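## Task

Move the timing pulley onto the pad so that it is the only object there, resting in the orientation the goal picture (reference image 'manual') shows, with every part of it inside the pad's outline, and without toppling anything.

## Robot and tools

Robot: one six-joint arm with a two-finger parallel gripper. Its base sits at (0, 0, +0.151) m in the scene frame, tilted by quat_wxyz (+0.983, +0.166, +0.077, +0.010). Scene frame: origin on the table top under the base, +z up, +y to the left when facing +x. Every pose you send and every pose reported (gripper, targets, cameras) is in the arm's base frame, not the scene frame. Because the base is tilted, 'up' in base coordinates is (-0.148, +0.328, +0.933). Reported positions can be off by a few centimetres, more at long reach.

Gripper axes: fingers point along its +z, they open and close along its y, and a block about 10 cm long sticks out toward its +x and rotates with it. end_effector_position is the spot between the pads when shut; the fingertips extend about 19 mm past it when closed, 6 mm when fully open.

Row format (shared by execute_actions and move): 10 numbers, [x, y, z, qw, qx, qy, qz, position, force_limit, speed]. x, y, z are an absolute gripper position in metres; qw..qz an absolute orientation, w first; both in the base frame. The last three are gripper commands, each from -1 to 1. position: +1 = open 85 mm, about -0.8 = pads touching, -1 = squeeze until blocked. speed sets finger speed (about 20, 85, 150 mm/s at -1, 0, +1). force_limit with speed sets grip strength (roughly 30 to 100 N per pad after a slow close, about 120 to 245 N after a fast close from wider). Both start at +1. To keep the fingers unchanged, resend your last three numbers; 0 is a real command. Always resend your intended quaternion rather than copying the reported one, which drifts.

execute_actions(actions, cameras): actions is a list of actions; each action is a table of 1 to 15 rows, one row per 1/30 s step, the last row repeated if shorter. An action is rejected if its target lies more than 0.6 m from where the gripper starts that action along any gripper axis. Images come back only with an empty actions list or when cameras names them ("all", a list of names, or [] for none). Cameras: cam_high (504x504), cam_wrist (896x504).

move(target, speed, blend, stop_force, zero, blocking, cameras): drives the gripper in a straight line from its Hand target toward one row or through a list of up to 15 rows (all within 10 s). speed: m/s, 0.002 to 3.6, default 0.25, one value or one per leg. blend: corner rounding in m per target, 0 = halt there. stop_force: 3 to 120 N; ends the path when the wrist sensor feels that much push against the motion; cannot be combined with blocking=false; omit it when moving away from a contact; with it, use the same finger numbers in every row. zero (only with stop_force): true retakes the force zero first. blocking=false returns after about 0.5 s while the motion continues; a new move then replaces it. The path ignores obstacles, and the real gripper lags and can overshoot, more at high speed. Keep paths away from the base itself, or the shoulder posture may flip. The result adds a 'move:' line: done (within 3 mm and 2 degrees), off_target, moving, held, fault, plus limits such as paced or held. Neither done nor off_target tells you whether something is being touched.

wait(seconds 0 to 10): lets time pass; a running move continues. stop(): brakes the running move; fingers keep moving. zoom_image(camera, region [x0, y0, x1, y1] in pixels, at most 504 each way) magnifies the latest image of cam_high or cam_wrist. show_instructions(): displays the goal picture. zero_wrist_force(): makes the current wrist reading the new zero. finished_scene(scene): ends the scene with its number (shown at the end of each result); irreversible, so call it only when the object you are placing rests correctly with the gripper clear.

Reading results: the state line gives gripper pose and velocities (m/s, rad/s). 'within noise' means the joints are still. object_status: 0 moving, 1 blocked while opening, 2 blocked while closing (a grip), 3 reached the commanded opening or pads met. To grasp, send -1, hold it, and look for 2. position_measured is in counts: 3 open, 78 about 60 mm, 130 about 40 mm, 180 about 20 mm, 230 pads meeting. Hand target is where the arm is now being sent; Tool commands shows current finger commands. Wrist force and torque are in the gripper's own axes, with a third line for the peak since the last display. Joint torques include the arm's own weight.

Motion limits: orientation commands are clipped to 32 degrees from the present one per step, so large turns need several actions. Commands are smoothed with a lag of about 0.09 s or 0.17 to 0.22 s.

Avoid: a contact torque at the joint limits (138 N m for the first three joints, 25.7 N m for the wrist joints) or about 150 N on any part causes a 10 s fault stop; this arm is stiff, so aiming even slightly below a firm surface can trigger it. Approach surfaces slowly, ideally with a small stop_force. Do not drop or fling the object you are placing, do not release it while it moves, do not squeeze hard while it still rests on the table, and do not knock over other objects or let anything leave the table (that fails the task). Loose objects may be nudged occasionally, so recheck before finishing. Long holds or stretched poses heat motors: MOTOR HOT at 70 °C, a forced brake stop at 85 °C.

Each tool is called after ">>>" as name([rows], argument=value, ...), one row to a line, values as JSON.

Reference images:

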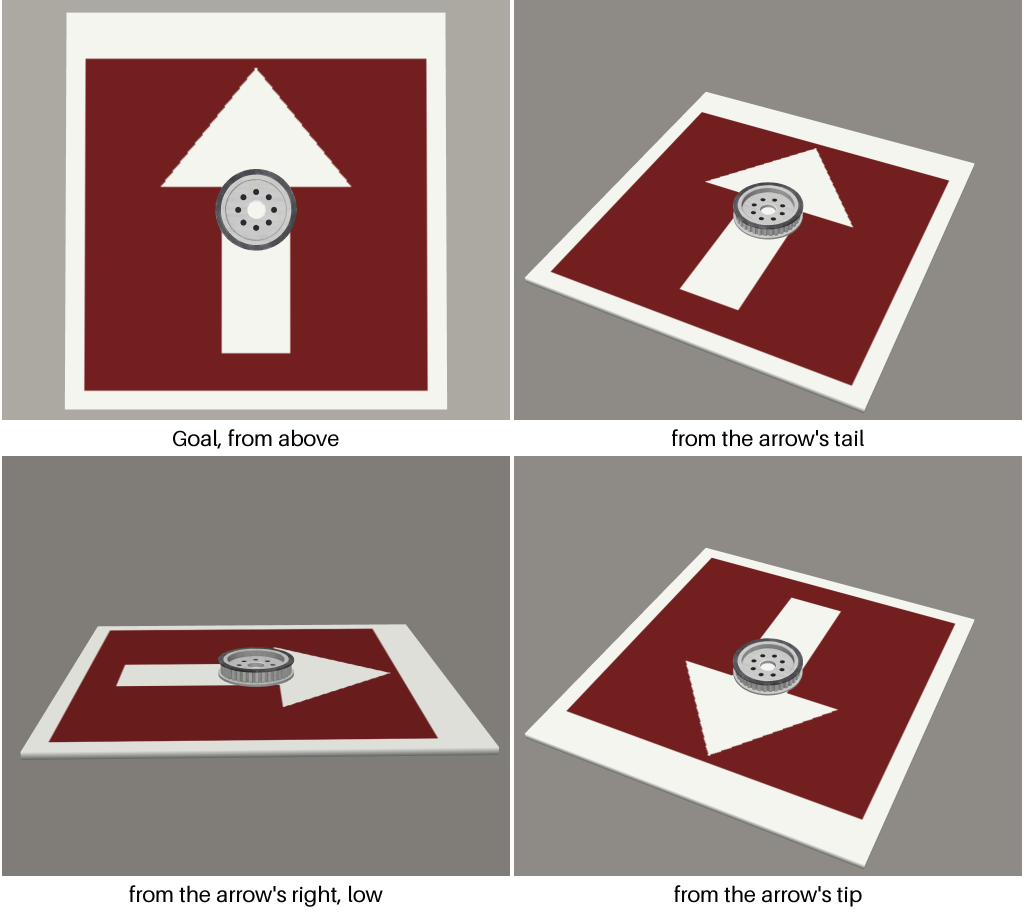

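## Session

>>> execute_actions(actions=[])

>>> zoom_image(camera="cam_high", region=[60, 120, 300, 360])

>>> zoom_image(camera="cam_high", region=[260, 160, 500, 400])

Scene clock: 0.00 s.
end_effector_position=(+0.5838, -0.3703, +0.3619) position_measured=3 object_status=3 end_effector_quat_wxyz=(-0.156, -0.281, +0.769, -0.553)
Joint positions: [-0.457 -1.179 1.677 -3.021 -2.516 -1.673]
Joint velocities: within noise
Joint torques (N m): no reading
Wrist force (N): no reading
Wrist torque (N m): no reading
Wrist force, peak (N): no reading
Hand target: +0.5838, -0.3703, +0.3619; -0.156, -0.281, +0.769, -0.553
Tool commands: gripper/position=+1.0 gripper/force_limit=+1.0 gripper/speed=+1.0

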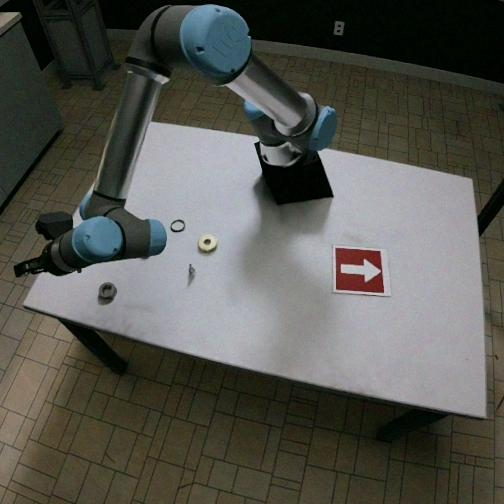

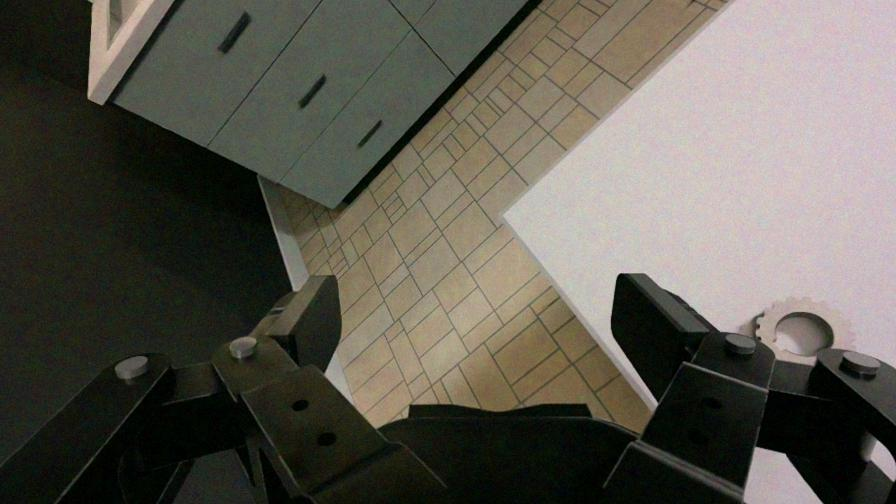

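Scaled by 2.100 from the camera's 504x504 image, which has a finer 720x720 frame.

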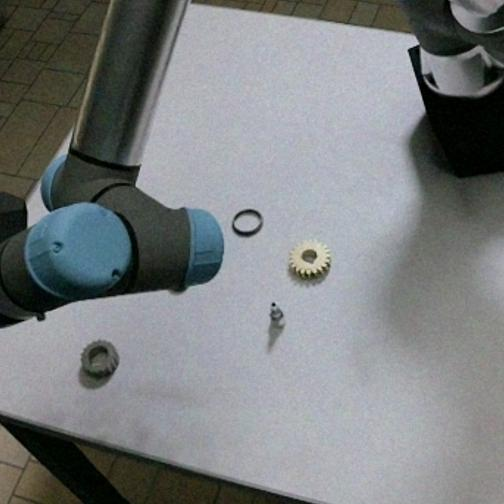

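Scaled by 2.100 from the camera's 504x504 image, which has a finer 720x720 frame.

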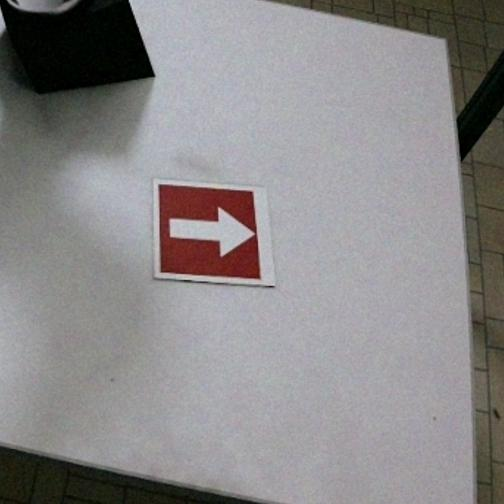

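>>> move(target=[0.3509, 0.1004, 0.3409, 0.077, 0.010, 0.983, -0.166, 1, 1, 1], speed=0.4, cameras=["all"])

Scene clock: 20.00 s.
end_effector_position=(+0.5530, -0.3049, +0.3580) position_measured=3 object_status=3 end_effector_quat_wxyz=(-0.123, -0.253, +0.804, -0.524)
Joint positions: [-0.383 -1.328 1.799 -2.805 -2.522 -1.399]
Joint torques (N m): [4.43 -30.48 -24.93 -5.71 0.29 -3.24]
Wrist force (N): [-0.1 0.0 0.4]
Wrist torque (N m): [0.03 0.02 -0.02]
Wrist force, peak (N): [3.3 4.3 -7.0]
Hand target: +0.5530, -0.3049, +0.3580; -0.123, -0.253, +0.804, -0.524
Off the commanded pose: 0.453 m, 60 deg.
move: held (a check stopped the path); limits=held
pose unreachable: on one or more control steps of this call, first in action 0 (counted from 0), an arm could not follow its commanded pose, so it was not sent that pose on those steps. It may still have moved: this result reports where it is.
cause: moving toward the commanded pose would bring two parts of the arm too close to each other (its gripper and another part of the arm, with joints 4 (wrist 1) to 6 (wrist 3) between them, 13 mm apart when it was first held).

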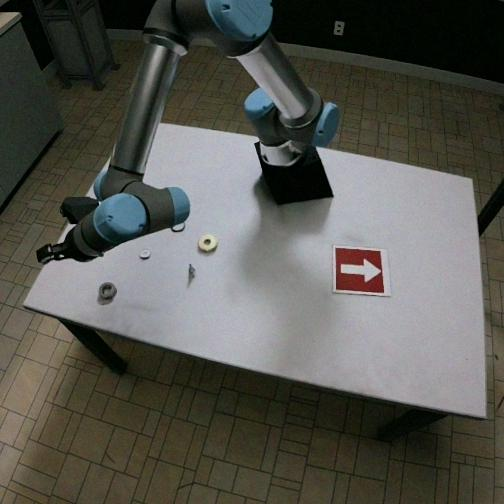

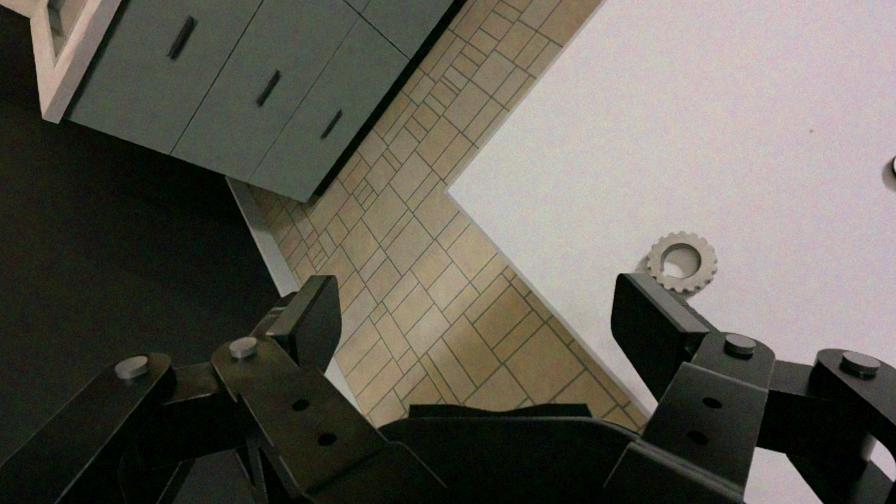

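>>> move(target=[0.5600, -0.2800, 0.3300, 0.0267, -0.2696, 0.9453, -0.1811, 1, 1, 1], speed=0.3, cameras=["all"])

Scene clock: 29.80 s.
end_effector_position=(+0.5600, -0.2800, +0.3300) position_measured=3 object_status=3 end_effector_quat_wxyz=(+0.027, -0.270, +0.945, -0.181)
Joint positions: [-0.6 -1.436 1.552 -2.005 -1.759 -1.186]
Joint torques (N m): [3.28 -35.9 -29.17 -0.09 1.32 -3.02]
Wrist force (N): [-0.2 1.0 1.6]
Wrist torque (N m): [0.29 0.04 -0.21]
Wrist force, peak (N): [0.0 0.9 1.8]
Hand target: +0.5600, -0.2800, +0.3300; +0.027, -0.270, +0.945, -0.181
Off the commanded pose: 0.000 m, 0 deg.
move: done

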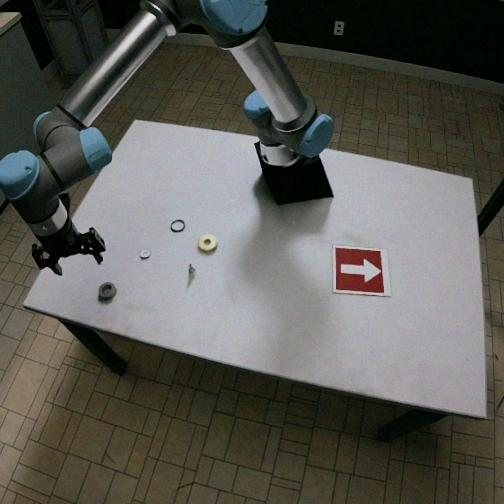

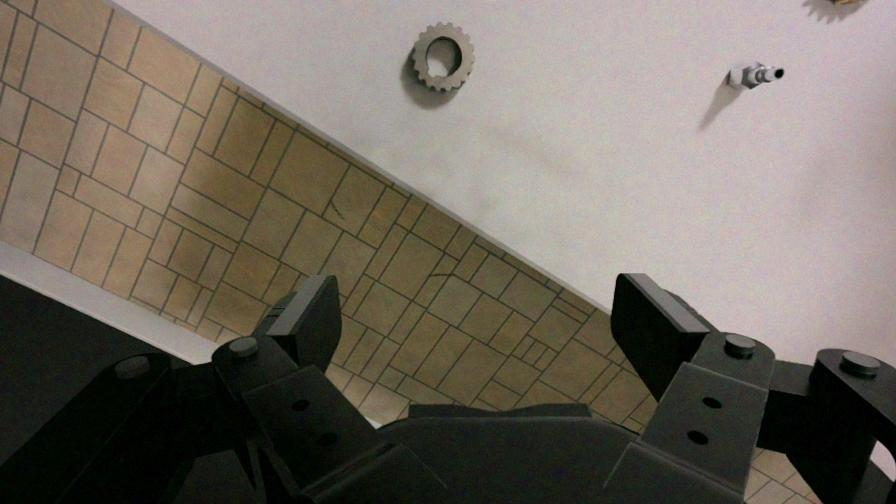

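>>> zoom_image(camera="cam_high", region=[80, 200, 240, 320])

>>> zoom_image(camera="cam_wrist", region=[390, 10, 510, 110])

Scaled by 3.150 from the camera's 504x504 image, which has a finer 720x720 frame.

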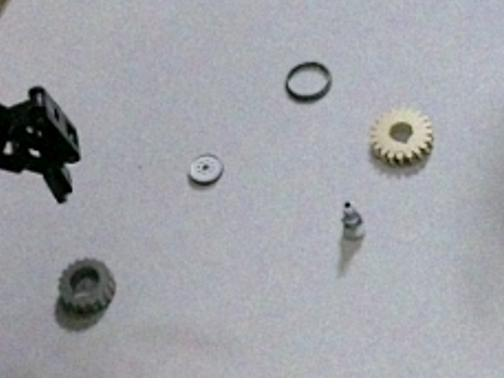

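Scaled by 4.200 from the camera's 896x504 image, which has a finer 1280x720 frame.

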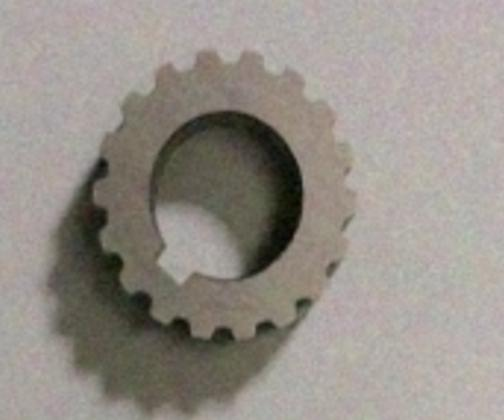

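>>> move(target=[0.4002, -0.3096, 0.1712, 0.077, 0.010, 0.983, -0.166, 1, 1, 1], speed=0.35, cameras=["all"])

>>> zoom_image(camera="cam_wrist", region=[350, 70, 550, 220])

Scene clock: 55.27 s.
end_effector_position=(+0.4003, -0.3096, +0.1713) position_measured=3 object_status=3 end_effector_quat_wxyz=(+0.077, +0.010, +0.983, -0.166)
Joint positions: [-0.874 -1.616 2.183 -2.494 -1.668 -0.872]
Joint torques (N m): [0.24 -44.16 -8.29 -4.98 1.51 2.91]
Wrist force (N): [-0.3 0.6 1.5]
Wrist torque (N m): [0.22 0.04 -0.31]
Wrist force, peak (N): [0.7 1.0 2.6]
Hand target: +0.4002, -0.3096, +0.1712; +0.077, +0.010, +0.983, -0.166
Off the commanded pose: 0.000 m, 0 deg.
move: done

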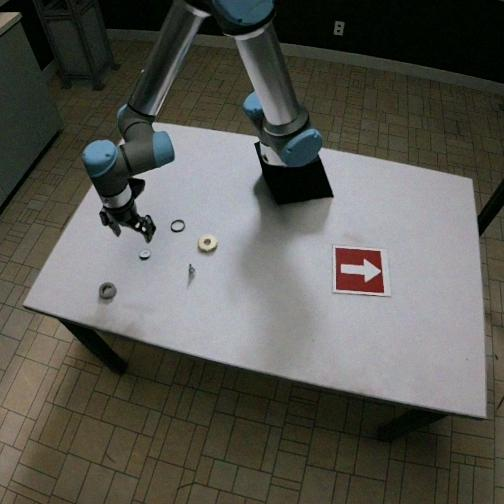

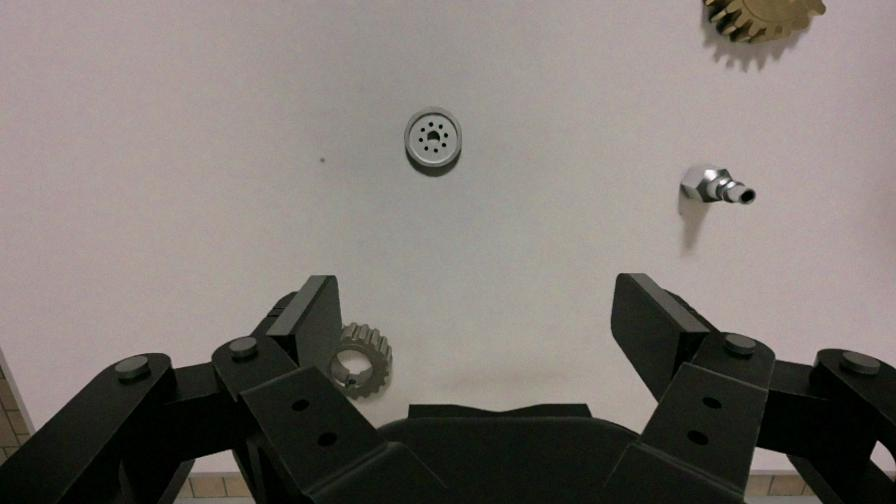

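Scaled by 2.520 from the camera's 896x504 image, which has a finer 1280x720 frame.

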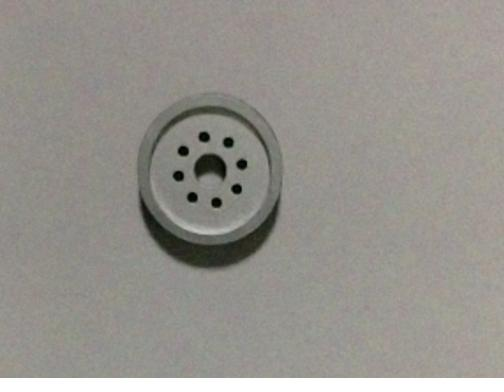

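>>> move(target=[0.4424, -0.3550, 0.0974, -0.5588, 0.1122, 0.8124, -0.1227, 1, 1, 1], speed=0.35, cameras=["cam_wrist"])

>>> zoom_image(camera="cam_wrist", region=[380, 150, 540, 270])

Scene clock: 82.50 s.
end_effector_position=(+0.4424, -0.3550, +0.0974) position_measured=3 object_status=3 end_effector_quat_wxyz=(-0.559, +0.112, +0.813, -0.123)
Joint positions: [-0.633 -0.644 1.014 -0.823 -2.231 0.063]
Joint torques (N m): [6.39 -51.62 -22.74 5 1.72 2.83]
Wrist force (N): [0.2 1.1 -1.4]
Wrist torque (N m): [0.23 0.03 -0.12]
Wrist force, peak (N): [-0.4 0.7 1.9]
Hand target: +0.4424, -0.3550, +0.0974; -0.559, +0.112, +0.812, -0.123
Off the commanded pose: 0.000 m, 0 deg.
move: done
Images, in order (width x height): cam_wrist 896x504.

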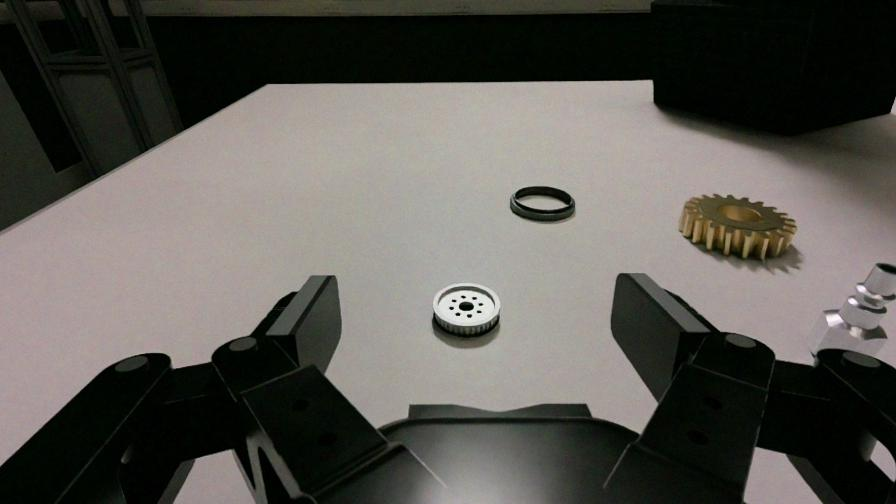

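Scaled by 3.150 from the camera's 896x504 image, which has a finer 1280x720 frame.

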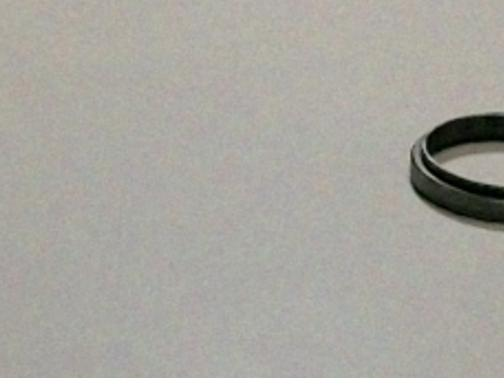

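>>> zoom_image(camera="cam_wrist", region=[410, 265, 530, 355])

Scaled by 4.200 from the camera's 896x504 image, which has a finer 1280x720 frame.

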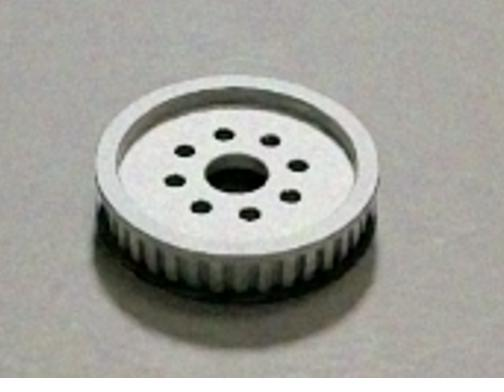

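>>> move([
  [0.3554, -0.3161, 0.1986, 0.077, 0.010, 0.983, -0.166, 0.1, -1, 0],
  [0.3270, -0.3542, 0.0836, 0.4473, -0.0543, 0.8787, -0.1572, 0.1, -1, 0],
], speed=[0.4, 0.3], blend=[0.03, 0], cameras=["all"])

Scene clock: 304.93 s.
end_effector_position=(+0.3270, -0.3542, +0.0836) position_measured=117 object_status=3 end_effector_quat_wxyz=(+0.447, -0.054, +0.879, -0.157)
Joint positions: [-1.614 -1.318 2.658 -3.247 -0.623 -1.564]
Joint torques (N m): [-4.58 -16.09 6.31 -5.15 3.28 -2.95]
Wrist force (N): [0.6 0.7 2.0]
Wrist torque (N m): [0.12 0.13 -0.31]
Wrist force, peak (N): [-0.1 0.6 2.3]
Hand target: +0.3270, -0.3542, +0.0836; +0.447, -0.054, +0.879, -0.157
Off the commanded pose: 0.000 m, 0 deg.
move: done

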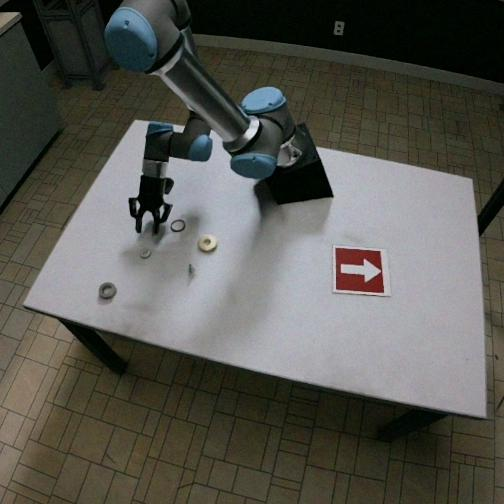

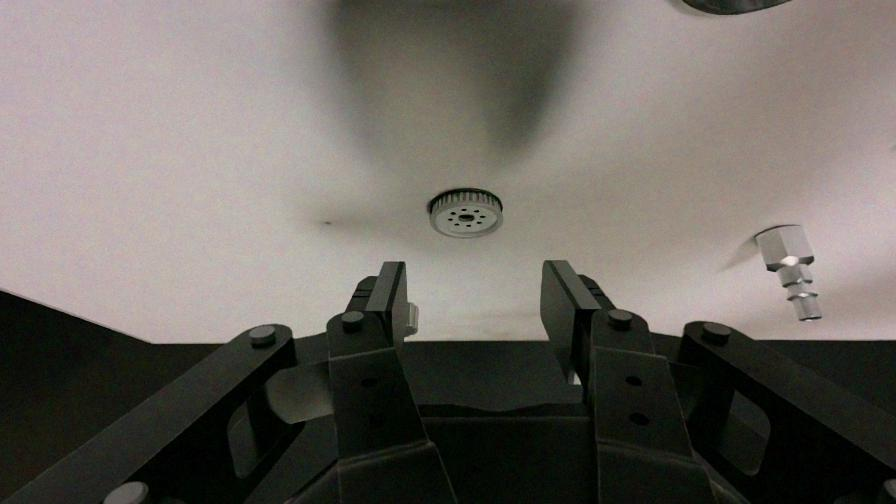

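>>> execute_actions(actions=[], cameras=["cam_wrist", "cam_high"])

>>> zoom_image(camera="cam_wrist", region=[380, 140, 560, 300])

Scene clock: 355.10 s.
end_effector_position=(+0.3270, -0.3542, +0.0836) position_measured=117 object_status=3 end_effector_quat_wxyz=(+0.447, -0.054, +0.879, -0.157)
Joint positions: [-1.614 -1.318 2.658 -3.248 -0.623 -1.564]
Joint velocities: within noise
Joint torques (N m): [-4.85 -16.69 6.36 -5.34 3.04 -2.86]
Wrist force (N): [0.5 0.6 1.8]
Wrist torque (N m): [0.11 0.15 -0.31]
Wrist force, peak (N): [0.4 0.8 2.0]
Hand target: +0.3270, -0.3542, +0.0836; +0.447, -0.054, +0.879, -0.157
Tool commands: gripper/position=+0.1 gripper/force_limit=-1.0 gripper/speed=+0.0
Off the commanded pose: 0.000 m, 0 deg.

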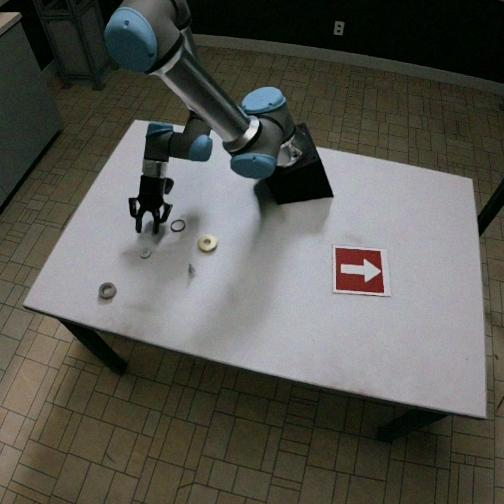

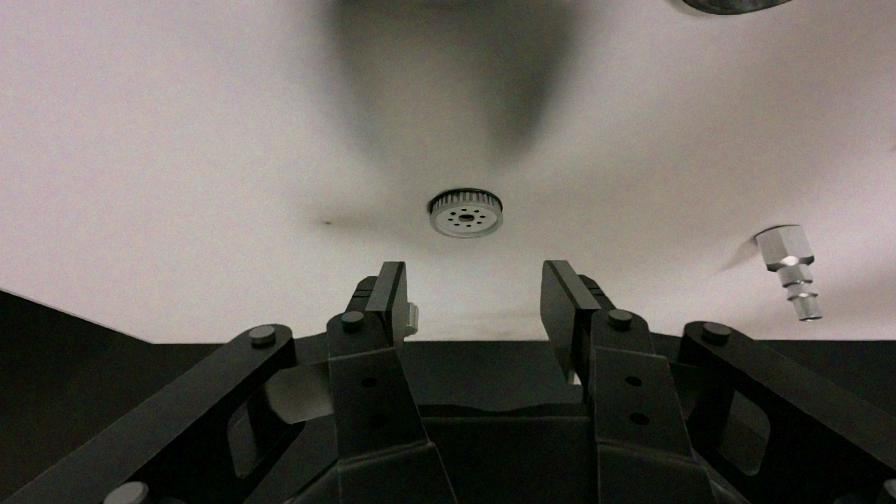

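Scaled by 2.800 from the camera's 896x504 image, which has a finer 1280x720 frame.

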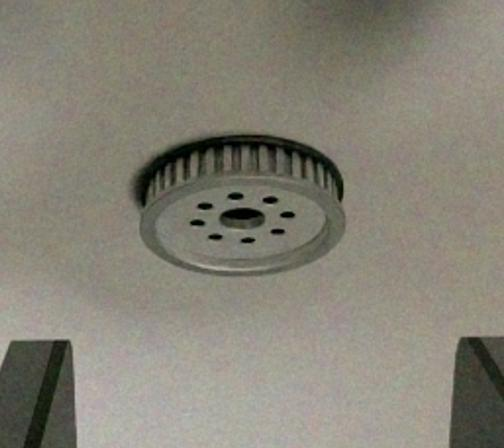

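>>> move(target=[0.3537, -0.3641, 0.0609, 0.4473, -0.0543, 0.8787, -0.1572, 0.1, -1, 0], speed=0.1, cameras=["cam_wrist"])

>>> zoom_image(camera="cam_wrist", region=[350, 180, 590, 400])

Scene clock: 384.23 s.
end_effector_position=(+0.3537, -0.3641, +0.0609) position_measured=117 object_status=3 end_effector_quat_wxyz=(+0.447, -0.054, +0.879, -0.157)
Joint positions: [-1.526 -1.141 2.597 -3.473 -0.656 -1.427]
Joint torques (N m): [8.31 -23.55 -4.67 -5.25 0.07 2.97]
Wrist force (N): [0.3 0.5 2.0]
Wrist torque (N m): [0.11 0.21 -0.41]
Wrist force, peak (N): [0.6 0.6 2.4]
Hand target: +0.3537, -0.3641, +0.0609; +0.447, -0.054, +0.879, -0.157
Off the commanded pose: 0.000 m, 0 deg.
move: done
Images, in order (width x height): cam_wrist 896x504.

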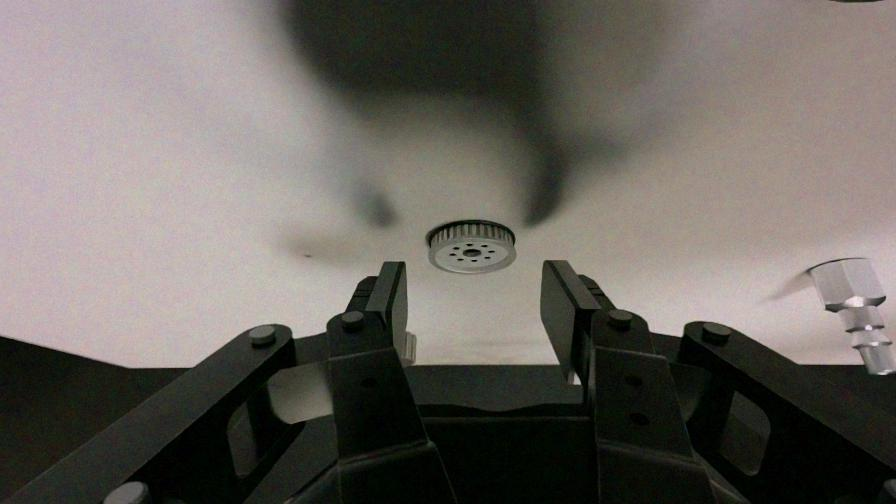

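Scaled by 2.100 from the camera's 896x504 image, which has a finer 1280x720 frame.

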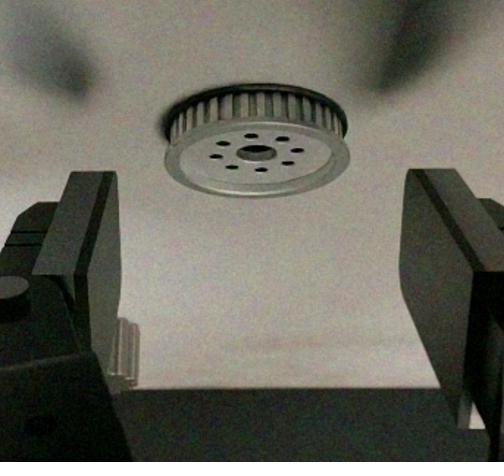

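>>> move(target=[0.3682, -0.3685, 0.0502, 0.4473, -0.0543, 0.8787, -0.1572, 0.1, -1, 0], speed=0.05, stop_force=5, cameras=["cam_wrist"])

>>> zoom_image(camera="cam_wrist", region=[370, 200, 570, 380])

Scene clock: 431.07 s.
end_effector_position=(+0.3682, -0.3685, +0.0502) position_measured=117 object_status=3 end_effector_quat_wxyz=(+0.447, -0.054, +0.879, -0.157)
Joint positions: [-1.481 -1.069 2.56 -3.56 -0.677 -1.362]
Joint torques (N m): [7.47 -23.2 -3.53 -5.55 0.19 3.05]
Wrist force (N): [0.4 0.8 1.8]
Wrist torque (N m): [0.15 0.18 -0.41]
Wrist force, peak (N): [0.5 0.5 2.3]
Hand target: +0.3682, -0.3685, +0.0502; +0.447, -0.054, +0.879, -0.157
Off the commanded pose: 0.000 m, 0 deg.
move: done
Images, in order (width x height): cam_wrist 896x504.

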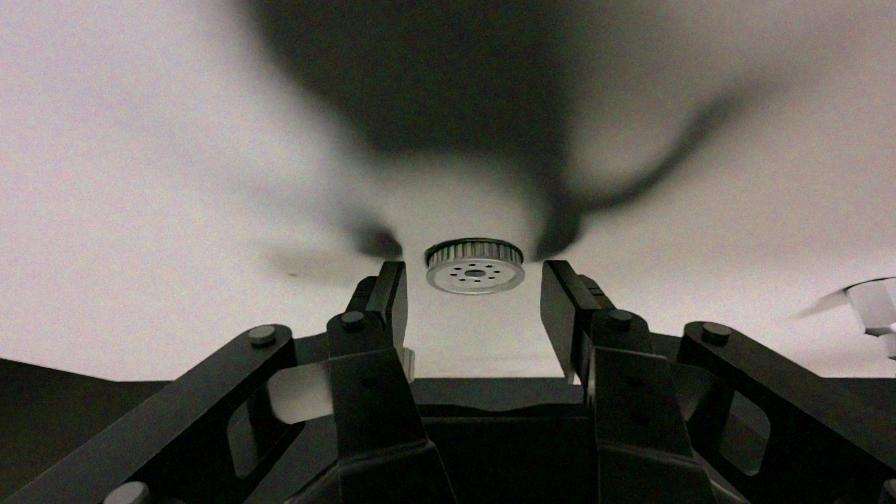

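Scaled by 2.520 from the camera's 896x504 image, which has a finer 1280x720 frame.

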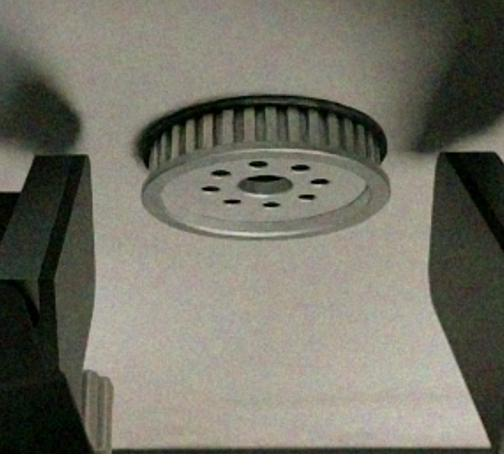

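>>> move(target=[0.3718, -0.3685, 0.0497, 0.4473, -0.0543, 0.8787, -0.1572, 0.1, -1, 0], speed=0.01, stop_force=4, cameras=["cam_wrist"])

>>> zoom_image(camera="cam_wrist", region=[370, 200, 570, 380])

Scene clock: 489.07 s.
end_effector_position=(+0.3718, -0.3685, +0.0497) position_measured=117 object_status=3 end_effector_quat_wxyz=(+0.447, -0.054, +0.879, -0.157)
Joint positions: [-1.47 -1.061 2.554 -3.573 -0.682 -1.347]
Joint torques (N m): [7.76 -23.02 -3.38 -5.53 0.07 2.97]
Wrist force (N): [0.3 0.7 1.8]
Wrist torque (N m): [0.12 0.20 -0.42]
Wrist force, peak (N): [0.5 0.9 2.1]
Hand target: +0.3718, -0.3685, +0.0497; +0.447, -0.054, +0.879, -0.157
Off the commanded pose: 0.000 m, 0 deg.
move: done
Images, in order (width x height): cam_wrist 896x504.

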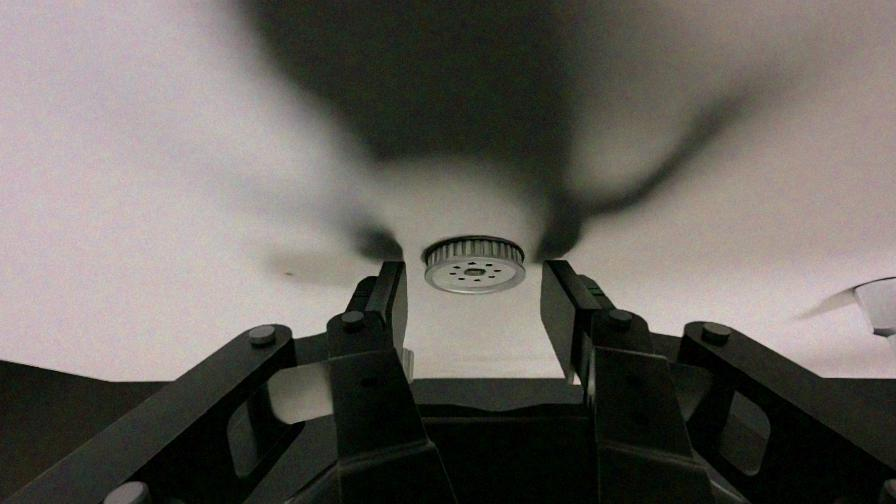

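Scaled by 2.520 from the camera's 896x504 image, which has a finer 1280x720 frame.

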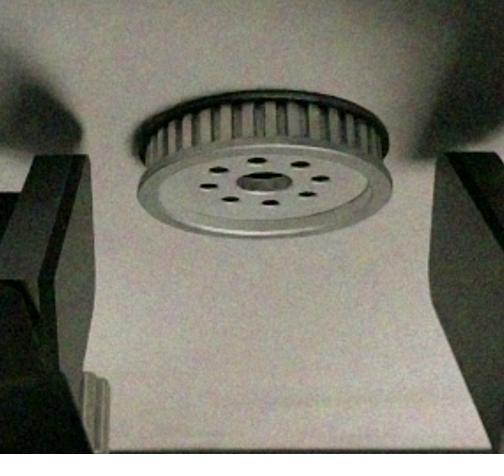

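>>> move(target=[0.3718, -0.3685, 0.0497, 0.4473, -0.0543, 0.8787, -0.1572, -1, -1, -1], speed=0.01)

>>> wait(seconds=0.5, cameras=["cam_wrist"])

>>> zoom_image(camera="cam_wrist", region=[370, 200, 570, 380])

Scene clock: 505.67 s.
end_effector_position=(+0.3718, -0.3685, +0.0497) position_measured=150 object_status=0 end_effector_quat_wxyz=(+0.447, -0.054, +0.879, -0.157)
Joint positions: [-1.47 -1.061 2.554 -3.573 -0.682 -1.347]
Joint torques (N m): [7.94 -22.93 -3.42 -4.31 0.05 2.98]
Wrist force (N): [-2.3 0.9 -1.9]
Wrist torque (N m): [0.11 0.19 -0.42]
Wrist force, peak (N): [-2.7 0.8 -2.2]
Hand target: +0.3718, -0.3685, +0.0497; +0.447, -0.054, +0.879, -0.157
Off the commanded pose: 0.000 m, 0 deg.
move: done

Scene clock: 506.17 s.
end_effector_position=(+0.3718, -0.3685, +0.0497) position_measured=150 object_status=2 end_effector_quat_wxyz=(+0.447, -0.054, +0.879, -0.157)
Joint positions: [-1.47 -1.061 2.554 -3.573 -0.682 -1.347]
Joint torques (N m): [7.31 -22.69 -3.31 -2.81 0.02 2.96]
Wrist force (N): [-2.3 1.0 -2.1]
Wrist torque (N m): [0.13 0.19 -0.42]
Wrist force, peak (N): [-2.7 1.0 -2.2]
Hand target: +0.3718, -0.3685, +0.0497; +0.447, -0.054, +0.879, -0.157
Tool commands: gripper/position=-1.0 gripper/force_limit=-1.0 gripper/speed=-1.0
Off the commanded pose: 0.000 m, 0 deg.
wait: 0.50 s; at rest by 0.17 s
Images, in order (width x height): cam_wrist 896x504.

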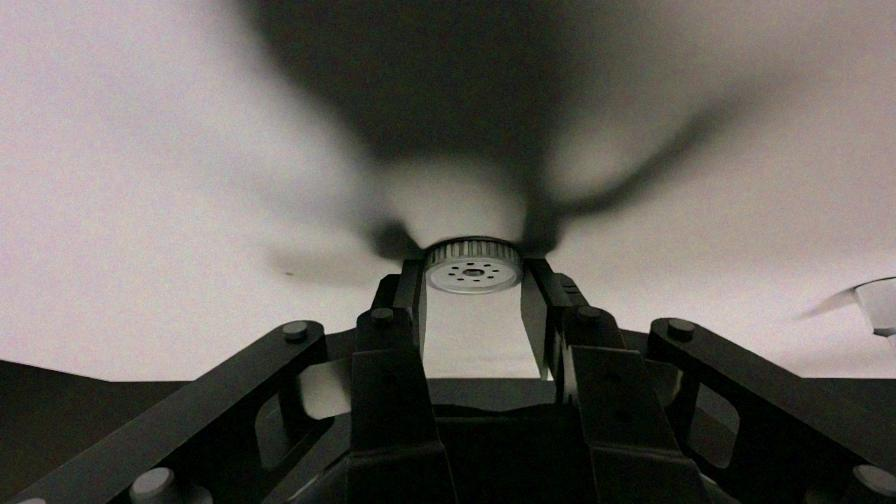

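Scaled by 2.520 from the camera's 896x504 image, which has a finer 1280x720 frame.

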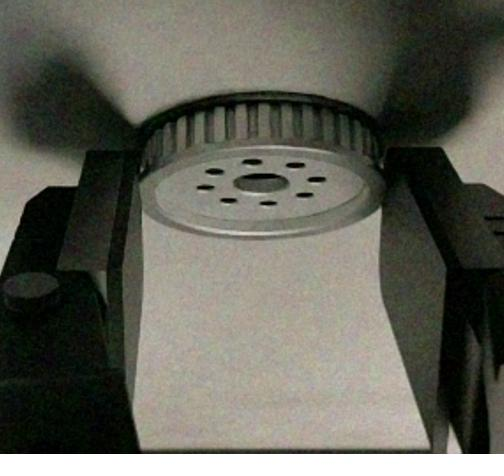

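>>> move([
  [0.3705, -0.3652, 0.0590, 0.4473, -0.0543, 0.8787, -0.1572, -1, -1, -1],
  [0.3629, -0.3488, 0.1057, 0.4473, -0.0543, 0.8787, -0.1572, -1, -1, -1],
  [0.3923, -0.3492, 0.1089, -0.2721, 0.0675, 0.9477, -0.1520, -1, -1, -1],
], speed=[0.03, 0.12, 0.35], blend=[0.005, 0.02, 0], cameras=["cam_wrist"])

>>> zoom_image(camera="cam_wrist", region=[370, 200, 570, 380])

Scene clock: 612.13 s.
end_effector_position=(+0.3923, -0.3492, +0.1089) position_measured=150 object_status=2 end_effector_quat_wxyz=(-0.272, +0.067, +0.948, -0.152)
Joint positions: [-0.716 -1.183 1.752 -1.852 -2.143 -0.489]
Joint torques (N m): [14.76 -36.84 -20.48 2.1 -2.02 3.27]
Wrist force (N): [-0.1 0.9 0.3]
Wrist torque (N m): [0.29 -0.04 -0.18]
Wrist force, peak (N): [-2.7 1.0 -2.2]
Hand target: +0.3923, -0.3492, +0.1089; -0.272, +0.067, +0.948, -0.152
Off the commanded pose: 0.000 m, 0 deg.
move: done
Images, in order (width x height): cam_wrist 896x504.

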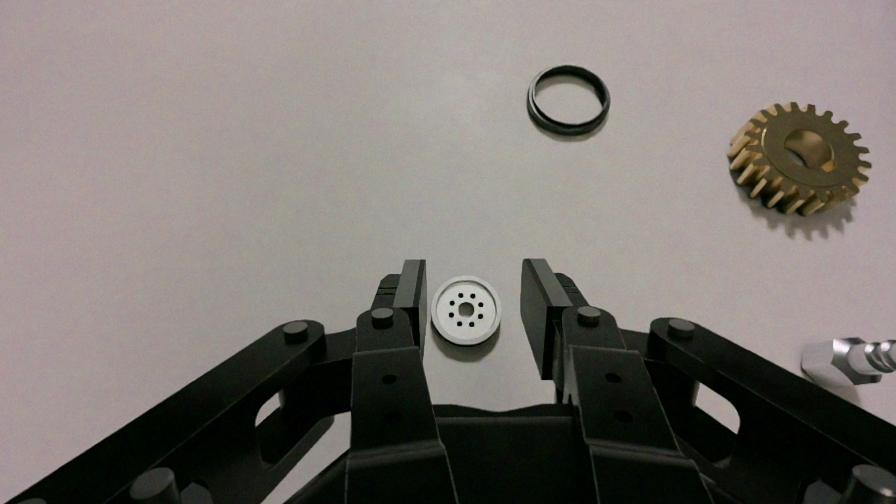

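Scaled by 2.520 from the camera's 896x504 image, which has a finer 1280x720 frame.

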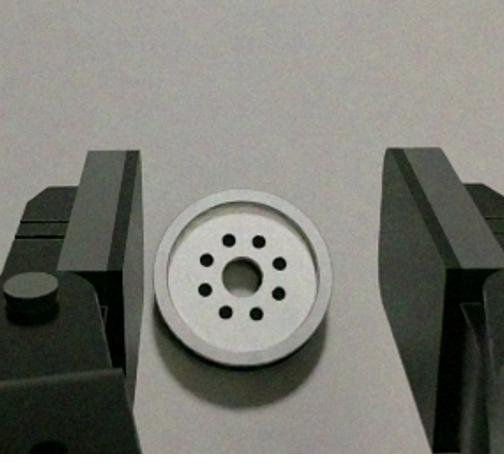

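>>> move(target=[0.4061, -0.3618, 0.0750, -0.3050, 0.0728, 0.9376, -0.1495, 0.1, -1, -1], speed=0.1, cameras=["cam_wrist"])

>>> zoom_image(camera="cam_wrist", region=[370, 200, 570, 380])

Scene clock: 643.80 s.
end_effector_position=(+0.4061, -0.3618, +0.0751) position_measured=117 object_status=3 end_effector_quat_wxyz=(-0.305, +0.073, +0.938, -0.150)
Joint positions: [-0.706 -1.064 1.675 -1.812 -2.171 -0.435]
Joint torques (N m): [15.15 -42.43 -20.02 2.14 -1.97 3.01]
Wrist force (N): [-0.1 0.7 0.0]
Wrist torque (N m): [0.25 -0.04 -0.18]
Wrist force, peak (N): [0.6 1.2 -0.2]
Hand target: +0.4061, -0.3618, +0.0750; -0.305, +0.073, +0.938, -0.150
Off the commanded pose: 0.000 m, 0 deg.
move: done
Images, in order (width x height): cam_wrist 896x504.

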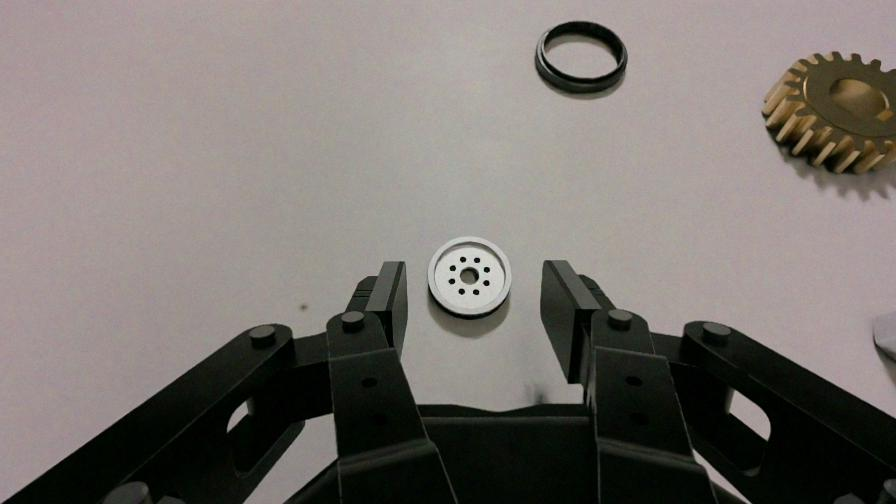

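Scaled by 2.520 from the camera's 896x504 image, which has a finer 1280x720 frame.

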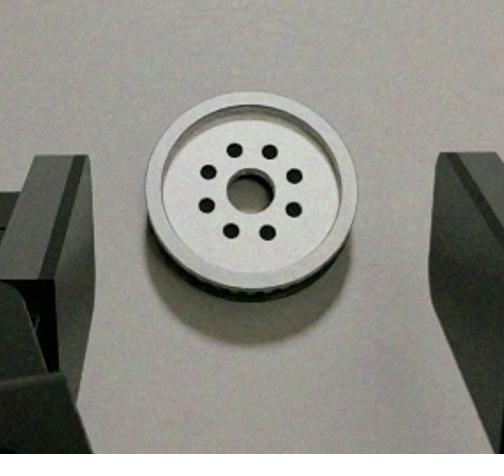

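>>> move(target=[0.3886, -0.3689, 0.0520, -0.3050, 0.0728, 0.9376, -0.1495, 0.1, -1, -1], speed=0.03, stop_force=5, cameras=["cam_wrist"])

>>> zoom_image(camera="cam_wrist", region=[370, 220, 570, 400])

Scene clock: 657.67 s.
end_effector_position=(+0.3886, -0.3689, +0.0520) position_measured=117 object_status=3 end_effector_quat_wxyz=(-0.305, +0.073, +0.938, -0.150)
Joint positions: [-0.733 -1.052 1.735 -1.901 -2.181 -0.466]
Joint torques (N m): [3.05 -39.04 -5.66 -3.38 -2.05 -2.89]
Wrist force (N): [0.0 0.9 0.2]
Wrist torque (N m): [0.28 -0.05 -0.09]
Wrist force, peak (N): [0.0 1.2 0.2]
Hand target: +0.3886, -0.3689, +0.0520; -0.305, +0.073, +0.938, -0.150
Off the commanded pose: 0.000 m, 0 deg.
move: done
Images, in order (width x height): cam_wrist 896x504.

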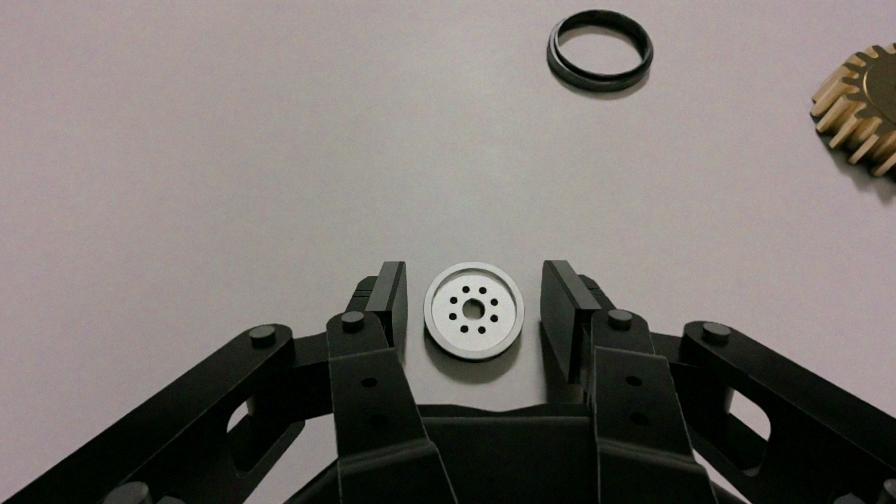

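Scaled by 2.520 from the camera's 896x504 image, which has a finer 1280x720 frame.

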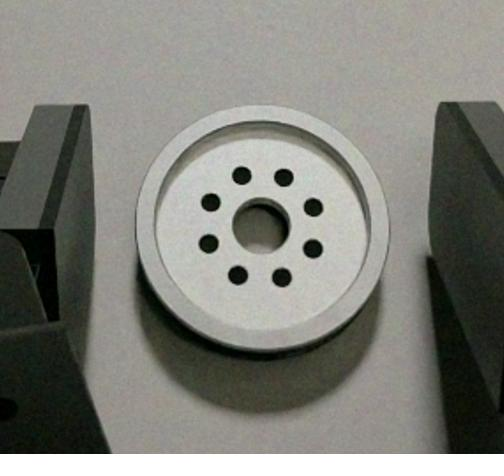

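>>> move(target=[0.3886, -0.3689, 0.0520, -0.3050, 0.0728, 0.9376, -0.1495, -1, -1, -1], speed=0.01)

>>> wait(seconds=0.5, cameras=["cam_wrist"])

>>> zoom_image(camera="cam_wrist", region=[370, 220, 570, 400])

Scene clock: 667.23 s.
end_effector_position=(+0.3886, -0.3689, +0.0520) position_measured=149 object_status=0 end_effector_quat_wxyz=(-0.305, +0.073, +0.938, -0.150)
Joint positions: [-0.733 -1.052 1.735 -1.901 -2.181 -0.466]
Joint torques (N m): [3.26 -39.39 -5.2 -3.36 -1.76 -2.88]
Wrist force (N): [2.2 1.3 -3.0]
Wrist torque (N m): [0.28 -0.05 -0.08]
Wrist force, peak (N): [2.2 1.3 -3.0]
Hand target: +0.3886, -0.3689, +0.0520; -0.305, +0.073, +0.938, -0.150
Off the commanded pose: 0.000 m, 0 deg.
move: done

Scene clock: 667.73 s.
end_effector_position=(+0.3886, -0.3689, +0.0520) position_measured=149 object_status=2 end_effector_quat_wxyz=(-0.305, +0.073, +0.938, -0.150)
Joint positions: [-0.733 -1.052 1.735 -1.901 -2.181 -0.466]
Joint torques (N m): [2.88 -39.71 -5 -3.3 -1.26 -2.95]
Wrist force (N): [2.3 1.3 -2.7]
Wrist torque (N m): [0.28 -0.08 -0.08]
Wrist force, peak (N): [2.4 1.0 -3.1]
Hand target: +0.3886, -0.3689, +0.0520; -0.305, +0.073, +0.938, -0.150
Tool commands: gripper/position=-1.0 gripper/force_limit=-1.0 gripper/speed=-1.0
Off the commanded pose: 0.000 m, 0 deg.
wait: 0.50 s; at rest by 0.17 s
Images, in order (width x height): cam_wrist 896x504.

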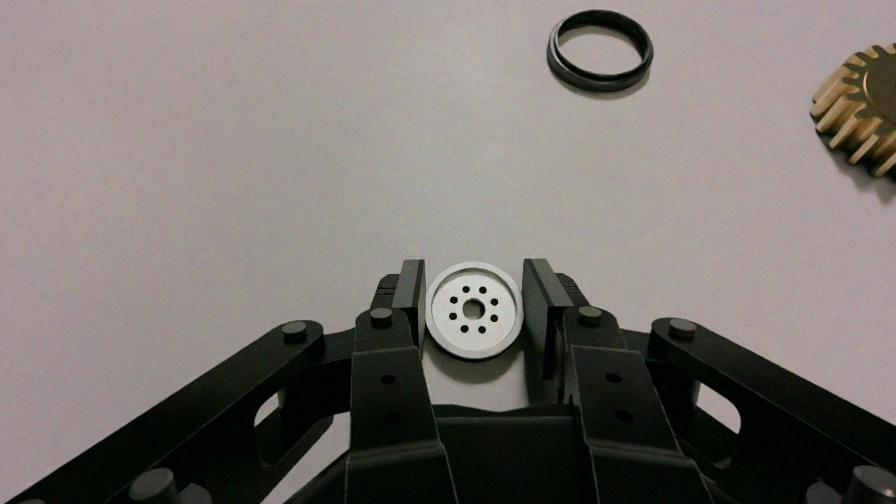

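Scaled by 2.520 from the camera's 896x504 image, which has a finer 1280x720 frame.

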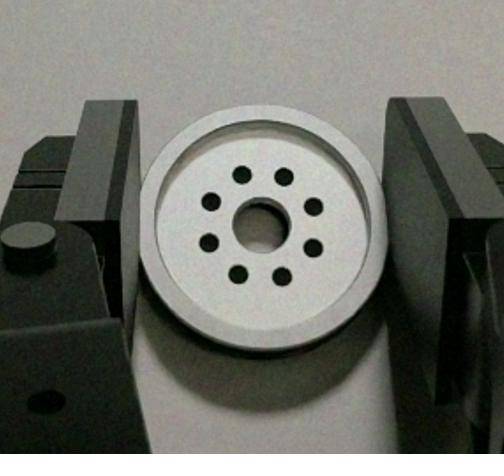

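>>> move(target=[0.3871, -0.3656, 0.0613, -0.3050, 0.0728, 0.9376, -0.1495, -1, -1, -1], speed=0.02, cameras=["cam_wrist"])

>>> zoom_image(camera="cam_wrist", region=[370, 220, 570, 400])

Scene clock: 674.67 s.
end_effector_position=(+0.3871, -0.3657, +0.0611) position_measured=149 object_status=2 end_effector_quat_wxyz=(-0.305, +0.073, +0.938, -0.150)
Joint positions: [-0.731 -1.072 1.737 -1.882 -2.18 -0.464]
Joint torques (N m): [14.93 -61.55 -5.25 2.11 0.79 3.02]
Wrist force (N): [0.0 0.7 0.0]
Wrist torque (N m): [0.26 -0.05 -0.17]
Wrist force, peak (N): [2.7 1.2 -3.0]
Hand target: +0.3871, -0.3656, +0.0613; -0.305, +0.073, +0.938, -0.150
Off the commanded pose: 0.000 m, 0 deg.
move: done
Images, in order (width x height): cam_wrist 896x504.

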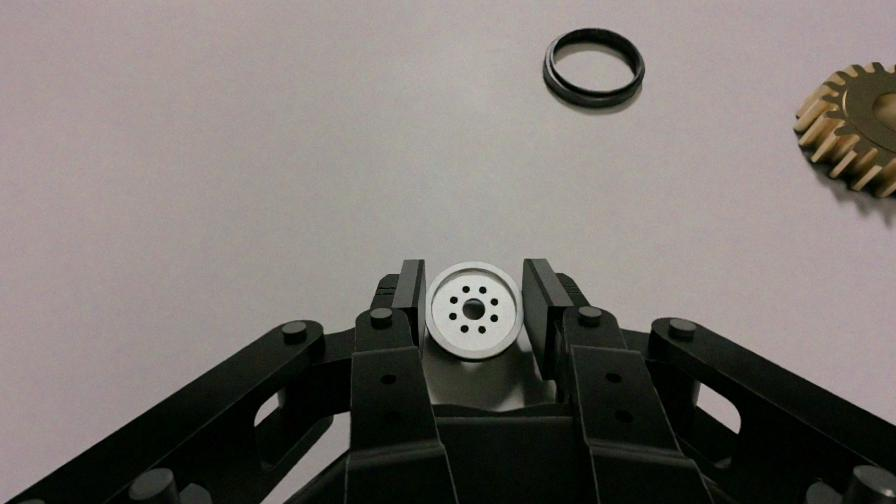

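Scaled by 2.520 from the camera's 896x504 image, which has a finer 1280x720 frame.

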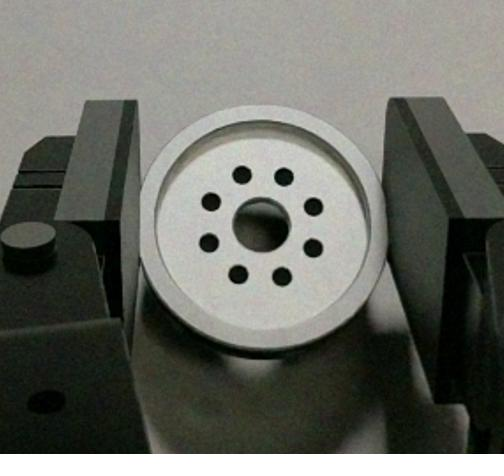

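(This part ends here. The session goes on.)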